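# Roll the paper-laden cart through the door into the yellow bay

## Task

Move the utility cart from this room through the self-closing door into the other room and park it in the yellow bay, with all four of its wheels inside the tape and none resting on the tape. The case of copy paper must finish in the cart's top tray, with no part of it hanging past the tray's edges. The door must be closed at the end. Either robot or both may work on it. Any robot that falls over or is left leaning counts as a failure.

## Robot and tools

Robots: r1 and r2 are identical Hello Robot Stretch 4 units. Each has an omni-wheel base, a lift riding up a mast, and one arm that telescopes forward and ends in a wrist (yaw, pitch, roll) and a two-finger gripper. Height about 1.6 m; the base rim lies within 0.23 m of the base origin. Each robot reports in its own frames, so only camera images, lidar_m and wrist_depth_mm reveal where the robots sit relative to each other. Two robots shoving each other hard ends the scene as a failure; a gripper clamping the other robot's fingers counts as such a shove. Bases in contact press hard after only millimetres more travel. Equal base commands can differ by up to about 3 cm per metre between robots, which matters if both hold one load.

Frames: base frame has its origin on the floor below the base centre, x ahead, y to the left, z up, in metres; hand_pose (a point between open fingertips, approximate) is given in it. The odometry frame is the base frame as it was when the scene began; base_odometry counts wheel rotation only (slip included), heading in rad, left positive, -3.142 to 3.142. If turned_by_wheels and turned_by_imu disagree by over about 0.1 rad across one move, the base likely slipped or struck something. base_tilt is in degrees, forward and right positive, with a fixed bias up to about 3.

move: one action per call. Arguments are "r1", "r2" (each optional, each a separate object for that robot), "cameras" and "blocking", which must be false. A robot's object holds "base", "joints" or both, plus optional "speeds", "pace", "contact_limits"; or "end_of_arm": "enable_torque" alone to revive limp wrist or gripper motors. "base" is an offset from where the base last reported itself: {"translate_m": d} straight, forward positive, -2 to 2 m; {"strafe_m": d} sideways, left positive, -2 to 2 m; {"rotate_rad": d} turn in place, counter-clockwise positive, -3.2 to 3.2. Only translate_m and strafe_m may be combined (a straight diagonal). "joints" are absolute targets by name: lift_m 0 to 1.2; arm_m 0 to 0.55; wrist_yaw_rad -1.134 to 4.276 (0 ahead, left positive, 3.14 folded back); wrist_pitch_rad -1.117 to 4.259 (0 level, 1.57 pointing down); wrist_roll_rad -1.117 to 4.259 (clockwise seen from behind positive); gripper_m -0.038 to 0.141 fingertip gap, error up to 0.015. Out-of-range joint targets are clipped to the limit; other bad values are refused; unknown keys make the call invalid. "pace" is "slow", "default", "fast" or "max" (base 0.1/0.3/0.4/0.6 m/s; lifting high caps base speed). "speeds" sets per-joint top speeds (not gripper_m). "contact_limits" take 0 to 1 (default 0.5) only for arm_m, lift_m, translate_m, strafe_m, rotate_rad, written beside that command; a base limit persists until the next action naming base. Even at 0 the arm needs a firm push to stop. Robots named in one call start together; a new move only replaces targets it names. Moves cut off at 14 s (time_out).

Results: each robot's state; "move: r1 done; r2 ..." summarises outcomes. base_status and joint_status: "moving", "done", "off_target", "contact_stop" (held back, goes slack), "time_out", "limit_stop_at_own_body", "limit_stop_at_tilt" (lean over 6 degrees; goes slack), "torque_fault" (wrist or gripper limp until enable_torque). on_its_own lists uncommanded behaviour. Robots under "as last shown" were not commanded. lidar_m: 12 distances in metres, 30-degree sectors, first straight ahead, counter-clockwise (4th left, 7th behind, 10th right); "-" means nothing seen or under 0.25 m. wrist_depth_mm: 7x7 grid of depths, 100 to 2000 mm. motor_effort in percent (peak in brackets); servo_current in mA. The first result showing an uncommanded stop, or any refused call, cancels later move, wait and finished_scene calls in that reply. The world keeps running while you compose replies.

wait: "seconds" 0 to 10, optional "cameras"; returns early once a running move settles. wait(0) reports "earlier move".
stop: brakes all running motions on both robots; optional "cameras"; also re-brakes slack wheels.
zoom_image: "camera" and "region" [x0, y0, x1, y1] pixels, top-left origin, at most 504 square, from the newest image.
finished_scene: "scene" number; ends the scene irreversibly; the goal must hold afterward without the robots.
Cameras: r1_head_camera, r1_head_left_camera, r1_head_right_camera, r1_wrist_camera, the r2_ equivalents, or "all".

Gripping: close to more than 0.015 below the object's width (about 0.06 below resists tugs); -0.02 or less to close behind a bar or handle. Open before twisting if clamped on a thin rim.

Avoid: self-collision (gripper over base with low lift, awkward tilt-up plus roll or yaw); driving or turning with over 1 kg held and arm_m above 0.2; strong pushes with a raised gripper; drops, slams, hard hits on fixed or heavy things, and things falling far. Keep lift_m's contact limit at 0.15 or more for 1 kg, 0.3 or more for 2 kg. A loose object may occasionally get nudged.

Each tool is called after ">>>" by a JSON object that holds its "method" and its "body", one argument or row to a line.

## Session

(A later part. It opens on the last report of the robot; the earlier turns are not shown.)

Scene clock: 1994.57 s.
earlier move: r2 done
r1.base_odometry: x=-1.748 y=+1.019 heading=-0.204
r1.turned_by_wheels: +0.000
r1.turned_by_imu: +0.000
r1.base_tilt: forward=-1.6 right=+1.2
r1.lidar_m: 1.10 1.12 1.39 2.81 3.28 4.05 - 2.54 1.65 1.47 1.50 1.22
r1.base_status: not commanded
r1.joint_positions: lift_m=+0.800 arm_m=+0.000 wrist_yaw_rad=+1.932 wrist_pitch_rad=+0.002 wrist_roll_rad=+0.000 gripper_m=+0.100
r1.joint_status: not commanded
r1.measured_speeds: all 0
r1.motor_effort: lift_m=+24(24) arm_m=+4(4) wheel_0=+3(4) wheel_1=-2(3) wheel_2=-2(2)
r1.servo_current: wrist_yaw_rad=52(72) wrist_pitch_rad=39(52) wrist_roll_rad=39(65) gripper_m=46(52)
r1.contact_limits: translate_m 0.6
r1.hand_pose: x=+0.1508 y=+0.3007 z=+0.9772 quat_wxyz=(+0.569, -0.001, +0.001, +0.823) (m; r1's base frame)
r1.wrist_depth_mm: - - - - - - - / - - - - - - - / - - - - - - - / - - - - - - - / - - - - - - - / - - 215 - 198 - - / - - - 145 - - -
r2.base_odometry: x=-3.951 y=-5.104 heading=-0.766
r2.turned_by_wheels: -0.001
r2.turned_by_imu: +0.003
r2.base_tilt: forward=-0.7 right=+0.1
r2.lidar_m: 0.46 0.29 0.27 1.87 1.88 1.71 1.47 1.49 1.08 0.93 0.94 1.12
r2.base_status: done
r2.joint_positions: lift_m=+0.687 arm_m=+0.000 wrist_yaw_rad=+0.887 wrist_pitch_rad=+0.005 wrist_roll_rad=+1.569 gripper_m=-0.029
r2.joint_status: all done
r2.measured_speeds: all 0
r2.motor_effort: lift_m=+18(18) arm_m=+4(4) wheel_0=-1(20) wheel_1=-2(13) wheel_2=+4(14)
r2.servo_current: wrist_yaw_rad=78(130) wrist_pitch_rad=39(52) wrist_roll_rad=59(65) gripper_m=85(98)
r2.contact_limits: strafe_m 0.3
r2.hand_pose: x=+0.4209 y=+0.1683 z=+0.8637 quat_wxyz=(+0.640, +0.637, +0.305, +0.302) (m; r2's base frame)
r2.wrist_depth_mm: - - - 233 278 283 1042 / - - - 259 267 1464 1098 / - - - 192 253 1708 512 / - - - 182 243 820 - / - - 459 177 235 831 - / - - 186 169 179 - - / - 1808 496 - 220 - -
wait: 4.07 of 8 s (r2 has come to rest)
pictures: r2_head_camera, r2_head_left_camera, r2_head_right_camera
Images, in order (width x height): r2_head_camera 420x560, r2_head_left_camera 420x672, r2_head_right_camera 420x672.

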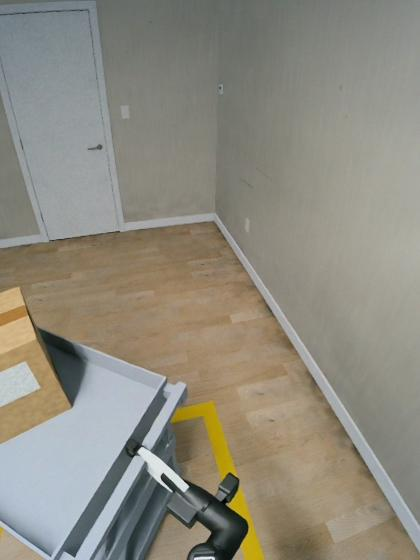

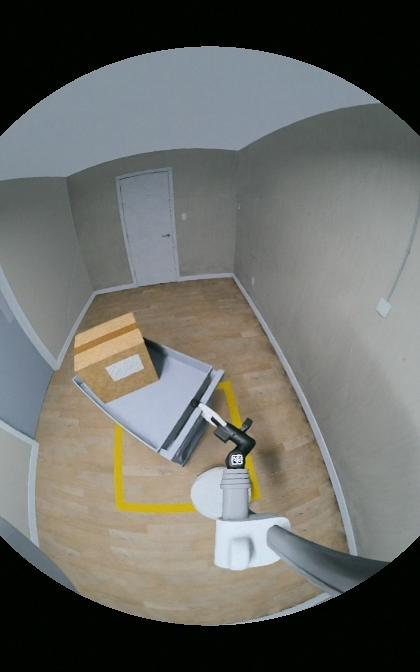

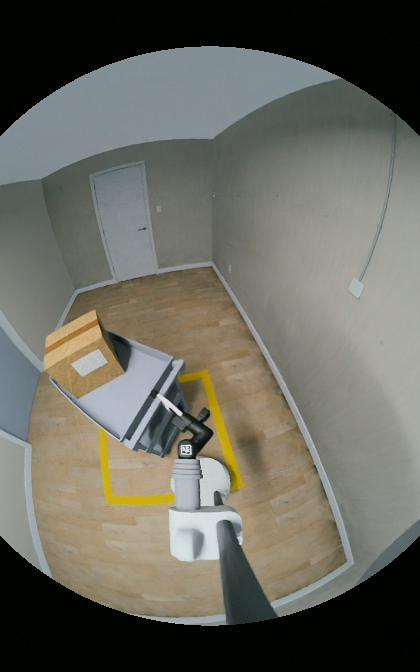

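>>> {"method": "move", "body": {
  "r2": {"base":{"translate_m":-0.03,"strafe_m":-0.17},"pace":"slow","contact_limits":{"strafe_m":0.3}},
  "blocking": false
}}

>>> {"method": "wait", "body": {
  "seconds": 5
}}

>>> {"method": "move", "body": {
  "r2": {"joints":{"gripper_m":0.09}},
  "blocking": false
}}

>>> {"method": "wait", "body": {
  "seconds": 2
}}

>>> {"method": "move", "body": {
  "r2": {"base":{"translate_m":-0.28,"strafe_m":-0.3}},
  "blocking": false
}}

>>> {"method": "wait", "body": {
  "seconds": 4
}}

>>> {"method": "move", "body": {
  "r2": {"base":{"rotate_rad":0.6},"joints":{"wrist_yaw_rad":2.6,"gripper_m":0.0}},
  "blocking": false
}}

>>> {"method": "wait", "body": {
  "seconds": 2,
  "cameras": ["r2_head_camera","r2_head_left_camera","r2_head_right_camera"]
}}

Scene clock: 2007.23 s.
move: r2 moving
r1: as last shown
r1.base_tilt: forward=-1.6 right=+1.3
r1.lidar_m: 1.11 1.12 1.39 2.82 3.23 4.02 - 2.58 1.62 1.46 1.50 1.24
r1.motor_effort: lift_m=+24(24) arm_m=+4(4) wheel_0=+4(4) wheel_1=-3(3) wheel_2=-2(2)
r1.servo_current: wrist_yaw_rad=39(59) wrist_pitch_rad=39(46) wrist_roll_rad=46(65) gripper_m=39(46)
r1.contact_limits: translate_m 0.6
r2.base_odometry: x=-3.961 y=-5.112 heading=-0.765
r2.turned_by_wheels: +0.001
r2.turned_by_imu: +0.001
r2.base_tilt: forward=-0.7 right=+0.1
r2.lidar_m: 0.47 0.29 0.26 1.86 1.88 1.69 1.46 1.47 1.04 0.93 0.92 1.13
r2.base_status: translate_m moving; strafe_m moving
r2.joint_positions: lift_m=+0.687 arm_m=+0.000 wrist_yaw_rad=+0.897 wrist_pitch_rad=+0.005 wrist_roll_rad=+1.569 gripper_m=-0.029
r2.joint_status: not commanded
r2.measured_speeds: translate_m=-0.009 strafe_m=-0.052 rotate_rad=+0.000 lift_m=+0.000 arm_m=+0.000 wrist_yaw_rad=+0.002 wrist_pitch_rad=+0.000 wrist_roll_rad=+0.000
r2.motor_effort: lift_m=+18(18) arm_m=+4(4) wheel_0=+7(8) wheel_1=-10(11) wheel_2=+8(9)
r2.servo_current: wrist_yaw_rad=46(78) wrist_pitch_rad=33(46) wrist_roll_rad=39(52) gripper_m=91(91)
r2.contact_limits: strafe_m 0.3
r2.hand_pose: x=+0.4191 y=+0.1708 z=+0.8637 quat_wxyz=(+0.638, +0.636, +0.308, +0.305) (m; r2's base frame)
r2.wrist_depth_mm: - - - 232 273 278 278 / - - - 256 262 1537 1160 / - - - 189 251 1708 - / - - 647 182 244 820 - / - 512 462 177 236 831 - / - - 187 169 179 - - / - 1921 504 - 221 - -
pictures: none

Scene clock: 2009.67 s.
earlier move: r2 done
r1.base_odometry: x=-1.748 y=+1.019 heading=-0.204
r1.turned_by_wheels: +0.000
r1.turned_by_imu: +0.000
r1.base_tilt: forward=-1.6 right=+1.3
r1.lidar_m: 1.11 1.11 1.40 2.82 3.27 4.03 - 2.54 1.64 1.48 1.51 1.23
r1.base_status: not commanded
r1.joint_positions: lift_m=+0.800 arm_m=+0.000 wrist_yaw_rad=+1.932 wrist_pitch_rad=+0.002 wrist_roll_rad=+0.000 gripper_m=+0.100
r1.joint_status: not commanded
r1.measured_speeds: all 0
r1.motor_effort: lift_m=+24(24) arm_m=+4(4) wheel_0=+3(4) wheel_1=-3(3) wheel_2=-2(2)
r1.servo_current: wrist_yaw_rad=39(72) wrist_pitch_rad=39(52) wrist_roll_rad=59(65) gripper_m=39(52)
r1.contact_limits: translate_m 0.6
r1.hand_pose: x=+0.1508 y=+0.3007 z=+0.9772 quat_wxyz=(+0.569, -0.001, +0.001, +0.823) (m; r1's base frame)
r1.wrist_depth_mm: - - - - - - - / - - - - - - - / - - - - - - - / - - - - - - - / - - - - - - - / - - 214 - 198 - - / - - - 145 - - -
r2.base_odometry: x=-4.090 y=-5.206 heading=-0.765
r2.turned_by_wheels: +0.000
r2.turned_by_imu: +0.001
r2.base_tilt: forward=-0.7 right=+0.1
r2.lidar_m: 0.47 0.25 0.26 2.02 2.04 1.64 1.43 1.42 0.83 0.78 0.77 0.91
r2.base_status: done
r2.joint_positions: lift_m=+0.687 arm_m=+0.000 wrist_yaw_rad=+0.904 wrist_pitch_rad=+0.005 wrist_roll_rad=+1.569 gripper_m=-0.029
r2.joint_status: not commanded
r2.measured_speeds: all 0
r2.motor_effort: lift_m=+18(18) arm_m=+4(4) wheel_0=+6(13) wheel_1=-4(11) wheel_2=+7(10)
r2.servo_current: wrist_yaw_rad=46(78) wrist_pitch_rad=46(52) wrist_roll_rad=39(59) gripper_m=85(98)
r2.contact_limits: strafe_m 0.3
r2.hand_pose: x=+0.4179 y=+0.1726 z=+0.8637 quat_wxyz=(+0.637, +0.635, +0.310, +0.308) (m; r2's base frame)
r2.wrist_depth_mm: - - - 230 282 1336 1042 / - - - 262 271 1430 1098 / - - - 195 256 1661 530 / - - - 185 246 809 - / - - 477 179 236 831 - / - 473 186 169 179 - - / - - 488 - 220 - -
wait: 2.43 of 5 s (r2 has come to rest)
pictures: none

Scene clock: 2010.17 s.
move: r2 moving
r1: as last shown
r1.lidar_m: 1.09 1.12 1.39 2.84 3.27 4.01 - 2.56 1.63 1.47 1.50 1.23
r1.motor_effort: lift_m=+24(24) arm_m=+4(4) wheel_0=+3(4) wheel_1=-2(3) wheel_2=-2(2)
r1.servo_current: wrist_yaw_rad=52(72) wrist_pitch_rad=46(46) wrist_roll_rad=52(59) gripper_m=46(46)
r1.contact_limits: translate_m 0.6
r2.base_odometry: x=-4.090 y=-5.206 heading=-0.766
r2.turned_by_wheels: +0.000
r2.turned_by_imu: +0.000
r2.base_tilt: forward=-0.7 right=+0.0
r2.lidar_m: 0.47 0.27 0.25 2.03 2.04 1.62 1.39 1.44 0.88 0.76 0.77 0.91
r2.base_status: not commanded
r2.joint_positions: lift_m=+0.687 arm_m=+0.000 wrist_yaw_rad=+0.903 wrist_pitch_rad=+0.005 wrist_roll_rad=+1.569 gripper_m=-0.003
r2.joint_status: gripper_m moving
r2.measured_speeds: translate_m=+0.000 strafe_m=+0.000 rotate_rad=-0.001 lift_m=+0.000 arm_m=+0.000 wrist_yaw_rad=-0.015 wrist_pitch_rad=+0.000 wrist_roll_rad=+0.000
r2.motor_effort: lift_m=+18(18) arm_m=+4(4) wheel_0=+4(6) wheel_1=-4(4) wheel_2=+5(7)
r2.servo_current: wrist_yaw_rad=46(59) wrist_pitch_rad=46(52) wrist_roll_rad=46(52) gripper_m=78(91)
r2.contact_limits: strafe_m 0.3
r2.hand_pose: x=+0.4181 y=+0.1724 z=+0.8637 quat_wxyz=(+0.638, +0.635, +0.310, +0.307) (m; r2's base frame)
r2.wrist_depth_mm: - - - 231 - 1537 1098 / - - - 268 277 310 310 / - - - 200 264 1661 525 / - - - 189 250 842 - / - - 492 183 240 842 - / - - 187 174 181 - - / - - 484 - 221 - -
pictures: none

Scene clock: 2011.57 s.
earlier move: r2 done
r1.base_odometry: x=-1.748 y=+1.019 heading=-0.204
r1.turned_by_wheels: +0.000
r1.turned_by_imu: +0.000
r1.base_tilt: forward=-1.6 right=+1.3
r1.lidar_m: 1.09 1.11 1.38 2.81 3.22 4.04 - 2.57 1.63 1.47 1.46 1.23
r1.base_status: not commanded
r1.joint_positions: lift_m=+0.800 arm_m=+0.000 wrist_yaw_rad=+1.932 wrist_pitch_rad=+0.002 wrist_roll_rad=+0.000 gripper_m=+0.100
r1.joint_status: not commanded
r1.measured_speeds: all 0
r1.motor_effort: lift_m=+24(24) arm_m=+4(4) wheel_0=+3(4) wheel_1=-3(3) wheel_2=-2(2)
r1.servo_current: wrist_yaw_rad=52(72) wrist_pitch_rad=39(46) wrist_roll_rad=33(72) gripper_m=39(46)
r1.contact_limits: translate_m 0.6
r1.hand_pose: x=+0.1508 y=+0.3007 z=+0.9772 quat_wxyz=(+0.569, -0.001, +0.001, +0.823) (m; r1's base frame)
r1.wrist_depth_mm: - - - - - - - / - - - - - - - / - - - - - - - / - - - - - - - / - - - - - - - / - - 214 - 198 - - / - - - 145 - - -
r2.base_odometry: x=-4.090 y=-5.206 heading=-0.766
r2.turned_by_wheels: +0.000
r2.turned_by_imu: +0.000
r2.base_tilt: forward=-0.7 right=+0.1
r2.lidar_m: 0.49 0.28 0.27 2.02 2.04 1.63 1.42 1.38 0.91 0.77 0.76 0.95
r2.base_status: not commanded
r2.joint_positions: lift_m=+0.687 arm_m=+0.000 wrist_yaw_rad=+0.901 wrist_pitch_rad=+0.004 wrist_roll_rad=+1.569 gripper_m=+0.090
r2.joint_status: all done
r2.measured_speeds: all 0
r2.motor_effort: lift_m=+17(18) arm_m=+4(4) wheel_0=+3(6) wheel_1=-4(4) wheel_2=+4(7)
r2.servo_current: wrist_yaw_rad=52(59) wrist_pitch_rad=39(59) wrist_roll_rad=46(59) gripper_m=52(137)
r2.contact_limits: strafe_m 0.3
r2.hand_pose: x=+0.4184 y=+0.1719 z=+0.8640 quat_wxyz=(+0.638, +0.635, +0.309, +0.307) (m; r2's base frame)
r2.wrist_depth_mm: - - - 238 - 1661 1182 / - - - 283 291 303 304 / - - - 271 274 1756 554 / - - - 259 264 854 - / - - 517 196 252 854 - / - - 193 185 191 - - / - - 496 - 235 - -
wait: 1.40 of 2 s (r2 has come to rest)
pictures: none

Scene clock: 2012.07 s.
move: r2 moving
r1: as last shown
r1.base_tilt: forward=-1.6 right=+1.2
r1.lidar_m: 1.10 1.12 1.39 2.84 3.27 4.03 - 2.55 1.65 1.48 1.48 1.23
r1.motor_effort: lift_m=+24(24) arm_m=+4(4) wheel_0=+4(4) wheel_1=-2(3) wheel_2=-2(2)
r1.servo_current: wrist_yaw_rad=52(59) wrist_pitch_rad=46(46) wrist_roll_rad=59(59) gripper_m=39(39)
r1.contact_limits: translate_m 0.6
r1.wrist_depth_mm: - - - - - - - / - - - - - - - / - - - - - - - / - - - - - - - / - - - - - - - / - - 215 - 198 - - / - - - 145 - - -
r2.base_odometry: x=-4.122 y=-5.208 heading=-0.765
r2.turned_by_wheels: +0.000
r2.turned_by_imu: +0.000
r2.base_tilt: forward=-0.7 right=+0.0
r2.lidar_m: 0.53 0.29 0.30 2.06 2.06 1.57 1.38 1.37 0.86 0.74 0.76 0.94
r2.base_status: translate_m moving; strafe_m moving
r2.joint_positions: lift_m=+0.687 arm_m=+0.000 wrist_yaw_rad=+0.901 wrist_pitch_rad=+0.004 wrist_roll_rad=+1.569 gripper_m=+0.090
r2.joint_status: not commanded
r2.measured_speeds: translate_m=-0.086 strafe_m=-0.091 rotate_rad=-0.004 lift_m=+0.000 arm_m=+0.000 wrist_yaw_rad=+0.000 wrist_pitch_rad=+0.000 wrist_roll_rad=+0.000
r2.motor_effort: lift_m=+17(18) arm_m=+4(4) wheel_0=+6(9) wheel_1=-11(12) wheel_2=+10(11)
r2.servo_current: wrist_yaw_rad=52(65) wrist_pitch_rad=46(52) wrist_roll_rad=46(59) gripper_m=52(52)
r2.hand_pose: x=+0.4184 y=+0.1719 z=+0.8640 quat_wxyz=(+0.638, +0.635, +0.309, +0.307) (m; r2's base frame)
r2.wrist_depth_mm: - - - 268 - 1661 1160 / - - - 314 325 334 334 / - - - 300 306 1708 535 / - - - 285 293 842 - / - - 521 274 277 866 - / - - 193 212 191 - - / - - 525 - 258 798 -
pictures: none

Scene clock: 2014.40 s.
earlier move: r2 done
r1.base_odometry: x=-1.748 y=+1.019 heading=-0.204
r1.turned_by_wheels: +0.000
r1.turned_by_imu: +0.000
r1.base_tilt: forward=-1.6 right=+1.3
r1.lidar_m: 1.08 1.12 1.38 2.82 3.29 4.04 - 2.54 1.66 1.47 1.48 1.23
r1.base_status: not commanded
r1.joint_positions: lift_m=+0.800 arm_m=+0.000 wrist_yaw_rad=+1.932 wrist_pitch_rad=+0.002 wrist_roll_rad=+0.000 gripper_m=+0.100
r1.joint_status: not commanded
r1.measured_speeds: all 0
r1.motor_effort: lift_m=+24(24) arm_m=+4(4) wheel_0=+3(4) wheel_1=-3(3) wheel_2=-2(2)
r1.servo_current: wrist_yaw_rad=52(65) wrist_pitch_rad=33(52) wrist_roll_rad=52(65) gripper_m=46(52)
r1.contact_limits: translate_m 0.6
r1.hand_pose: x=+0.1508 y=+0.3007 z=+0.9772 quat_wxyz=(+0.569, -0.001, +0.001, +0.823) (m; r1's base frame)
r1.wrist_depth_mm: - - - - - - - / - - - - - - - / - - - - - - - / - - - - - - - / - - - - - - - / - - 215 - 198 - - / - - - 144 - - -
r2.base_odometry: x=-4.500 y=-5.229 heading=-0.765
r2.turned_by_wheels: +0.000
r2.turned_by_imu: +0.000
r2.base_tilt: forward=-0.7 right=+0.1
r2.lidar_m: 1.25 0.69 0.67 2.24 2.04 1.24 1.07 1.04 0.63 0.54 0.54 0.65
r2.base_status: done
r2.joint_positions: lift_m=+0.687 arm_m=+0.000 wrist_yaw_rad=+0.901 wrist_pitch_rad=+0.004 wrist_roll_rad=+1.569 gripper_m=+0.090
r2.joint_status: not commanded
r2.measured_speeds: all 0
r2.motor_effort: lift_m=+17(18) arm_m=+4(4) wheel_0=+3(9) wheel_1=-1(12) wheel_2=+3(12)
r2.servo_current: wrist_yaw_rad=46(65) wrist_pitch_rad=46(52) wrist_roll_rad=46(59) gripper_m=46(59)
r2.hand_pose: x=+0.4184 y=+0.1719 z=+0.8640 quat_wxyz=(+0.638, +0.635, +0.309, +0.307) (m; r2's base frame)
r2.wrist_depth_mm: - - - - - 1708 1182 / - - - - - 1708 1281 / - - - - - 699 - / - - - 866 - 654 - / - - 904 640 - 621 - / - - 193 609 189 603 - / - - - - - 1661 1138
wait: 2.33 of 4 s (r2 has come to rest)
pictures: none

Scene clock: 2014.90 s.
move: r2 moving
r1: as last shown
r1.lidar_m: 1.10 1.13 1.42 2.84 3.27 4.03 - 2.58 1.64 1.47 1.49 1.21
r1.motor_effort: lift_m=+24(24) arm_m=+4(4) wheel_0=+3(4) wheel_1=-2(3) wheel_2=-2(2)
r1.servo_current: wrist_yaw_rad=59(59) wrist_pitch_rad=46(46) wrist_roll_rad=52(52) gripper_m=39(52)
r1.contact_limits: translate_m 0.6
r1.wrist_depth_mm: - - - - - - - / - - - - - - - / - - - - - - - / - - - - - - - / - - - - - - - / - - 215 - 198 - - / - - - 145 - - -
r2.base_odometry: x=-4.500 y=-5.228 heading=-0.514
r2.turned_by_wheels: +0.251
r2.turned_by_imu: +0.244
r2.base_tilt: forward=-0.7 right=+0.1
r2.lidar_m: 0.85 0.69 1.28 2.27 1.49 1.12 1.07 0.76 0.53 0.52 0.55 0.82
r2.base_status: rotate_rad moving
r2.joint_positions: lift_m=+0.687 arm_m=+0.000 wrist_yaw_rad=+1.460 wrist_pitch_rad=+0.004 wrist_roll_rad=+1.569 gripper_m=+0.072
r2.joint_status: wrist_yaw_rad moving; gripper_m moving
r2.measured_speeds: translate_m=-0.002 strafe_m=-0.001 rotate_rad=+0.974 lift_m=+0.000 arm_m=+0.000 wrist_yaw_rad=+1.723 wrist_pitch_rad=+0.000 wrist_roll_rad=+0.000
r2.motor_effort: lift_m=+18(18) arm_m=+4(4) wheel_0=-8(9) wheel_1=-9(10) wheel_2=-10(11)
r2.servo_current: wrist_yaw_rad=98(143) wrist_pitch_rad=46(46) wrist_roll_rad=59(59) gripper_m=98(124)
r2.hand_pose: x=+0.2896 y=+0.2770 z=+0.8640 quat_wxyz=(+0.528, +0.525, +0.472, +0.471) (m; r2's base frame)
r2.wrist_depth_mm: - - 809 449 1008 473 462 / - - - - - 1618 1118 / - - - - - 1756 1205 / - - - - - 1708 1229 / - - - - - 1756 1205 / - - 191 - 191 1661 1205 / - - - - - 1756 1205
pictures: none

Scene clock: 2016.10 s.
earlier move: r2 done
r1.base_odometry: x=-1.748 y=+1.019 heading=-0.204
r1.turned_by_wheels: +0.000
r1.turned_by_imu: +0.000
r1.base_tilt: forward=-1.6 right=+1.3
r1.lidar_m: 1.11 1.11 1.38 2.85 3.27 4.01 - 2.53 1.63 1.47 1.50 1.22
r1.base_status: not commanded
r1.joint_positions: lift_m=+0.800 arm_m=+0.000 wrist_yaw_rad=+1.932 wrist_pitch_rad=+0.002 wrist_roll_rad=+0.000 gripper_m=+0.100
r1.joint_status: not commanded
r1.measured_speeds: all 0
r1.motor_effort: lift_m=+24(24) arm_m=+4(4) wheel_0=+3(4) wheel_1=-2(3) wheel_2=-2(2)
r1.servo_current: wrist_yaw_rad=39(65) wrist_pitch_rad=46(52) wrist_roll_rad=52(72) gripper_m=46(52)
r1.contact_limits: translate_m 0.6
r1.hand_pose: x=+0.1508 y=+0.3007 z=+0.9772 quat_wxyz=(+0.569, -0.001, +0.001, +0.823) (m; r1's base frame)
r1.wrist_depth_mm: - - - - - - - / - - - - - - - / - - - - - - - / - - - - - - - / - - - - - - - / - - 214 - 198 - - / - - - 144 - - -
r2.base_odometry: x=-4.500 y=-5.229 heading=-0.166
r2.turned_by_wheels: +0.348
r2.turned_by_imu: +0.340
r2.base_tilt: forward=-0.7 right=+0.1
r2.lidar_m: 0.69 0.69 2.24 1.84 1.18 1.06 0.95 0.61 0.53 0.54 0.71 1.42
r2.base_status: done
r2.joint_positions: lift_m=+0.687 arm_m=+0.000 wrist_yaw_rad=+2.597 wrist_pitch_rad=+0.004 wrist_roll_rad=+1.569 gripper_m=+0.001
r2.joint_status: all done
r2.measured_speeds: all 0
r2.motor_effort: lift_m=+17(18) arm_m=+4(4) wheel_0=-3(9) wheel_1=-1(10) wheel_2=-5(11)
r2.servo_current: wrist_yaw_rad=46(143) wrist_pitch_rad=39(46) wrist_roll_rad=46(59) gripper_m=65(156)
r2.hand_pose: x=-0.0305 y=+0.2242 z=+0.8640 quat_wxyz=(+0.192, +0.189, +0.681, +0.681) (m; r2's base frame)
r2.wrist_depth_mm: - - - - - - 1160 / - - - - - - 1205 / - - - - - - 1205 / - - - - - - 1205 / - - - - - - 1182 / - - 183 192 174 - 1160 / - 116 - - - - 1118
wait: 1.20 of 2 s (r2 has come to rest)
pictures: r2_head_camera, r2_head_left_camera, r2_head_right_camera
Images, in order (width x height): r2_head_camera 420x560, r2_head_left_camera 420x672, r2_head_right_camera 420x672.

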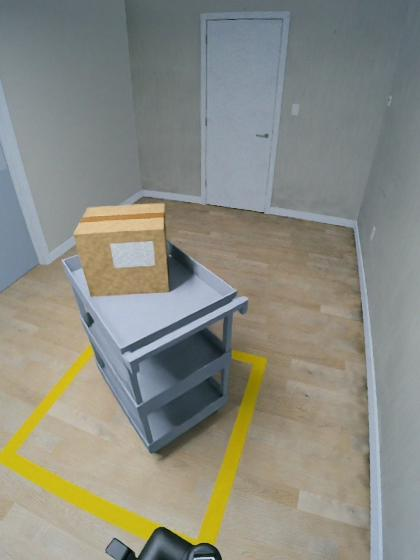

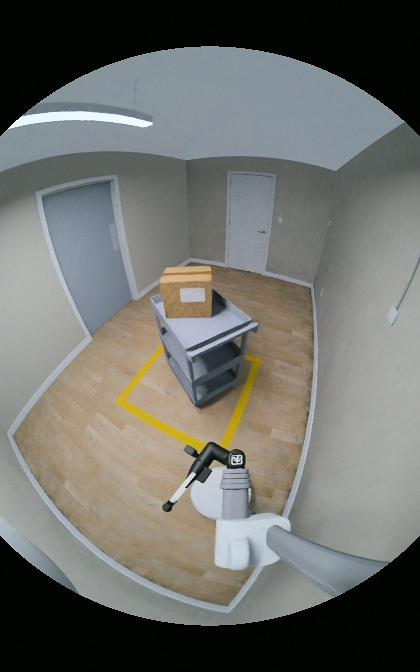

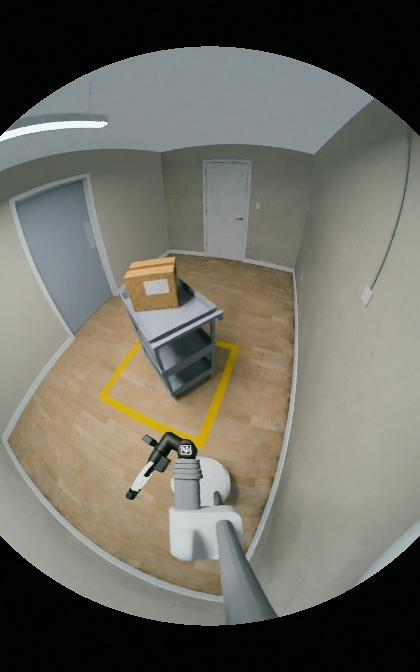

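>>> {"method": "zoom_image", "body": {
  "camera": "r2_head_camera",
  "region": [30, 230, 280, 480]
}}

>>> {"method": "zoom_image", "body": {
  "camera": "r2_head_left_camera",
  "region": [100, 260, 280, 460]
}}

Scaled by 2.016 from the camera's 420x560 image, which has a finer 1200x1600 frame.

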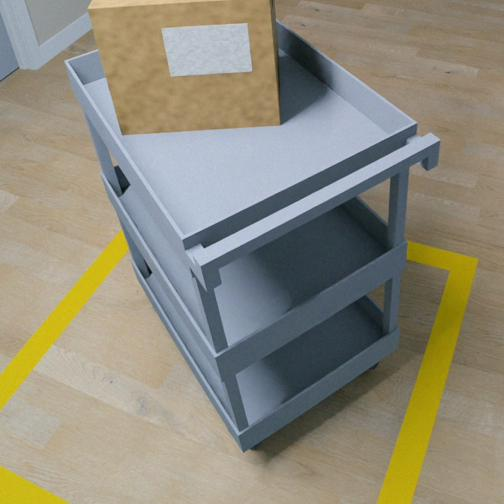

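Scaled by 2.520 from the camera's 420x672 image, which has a finer 600x960 frame.

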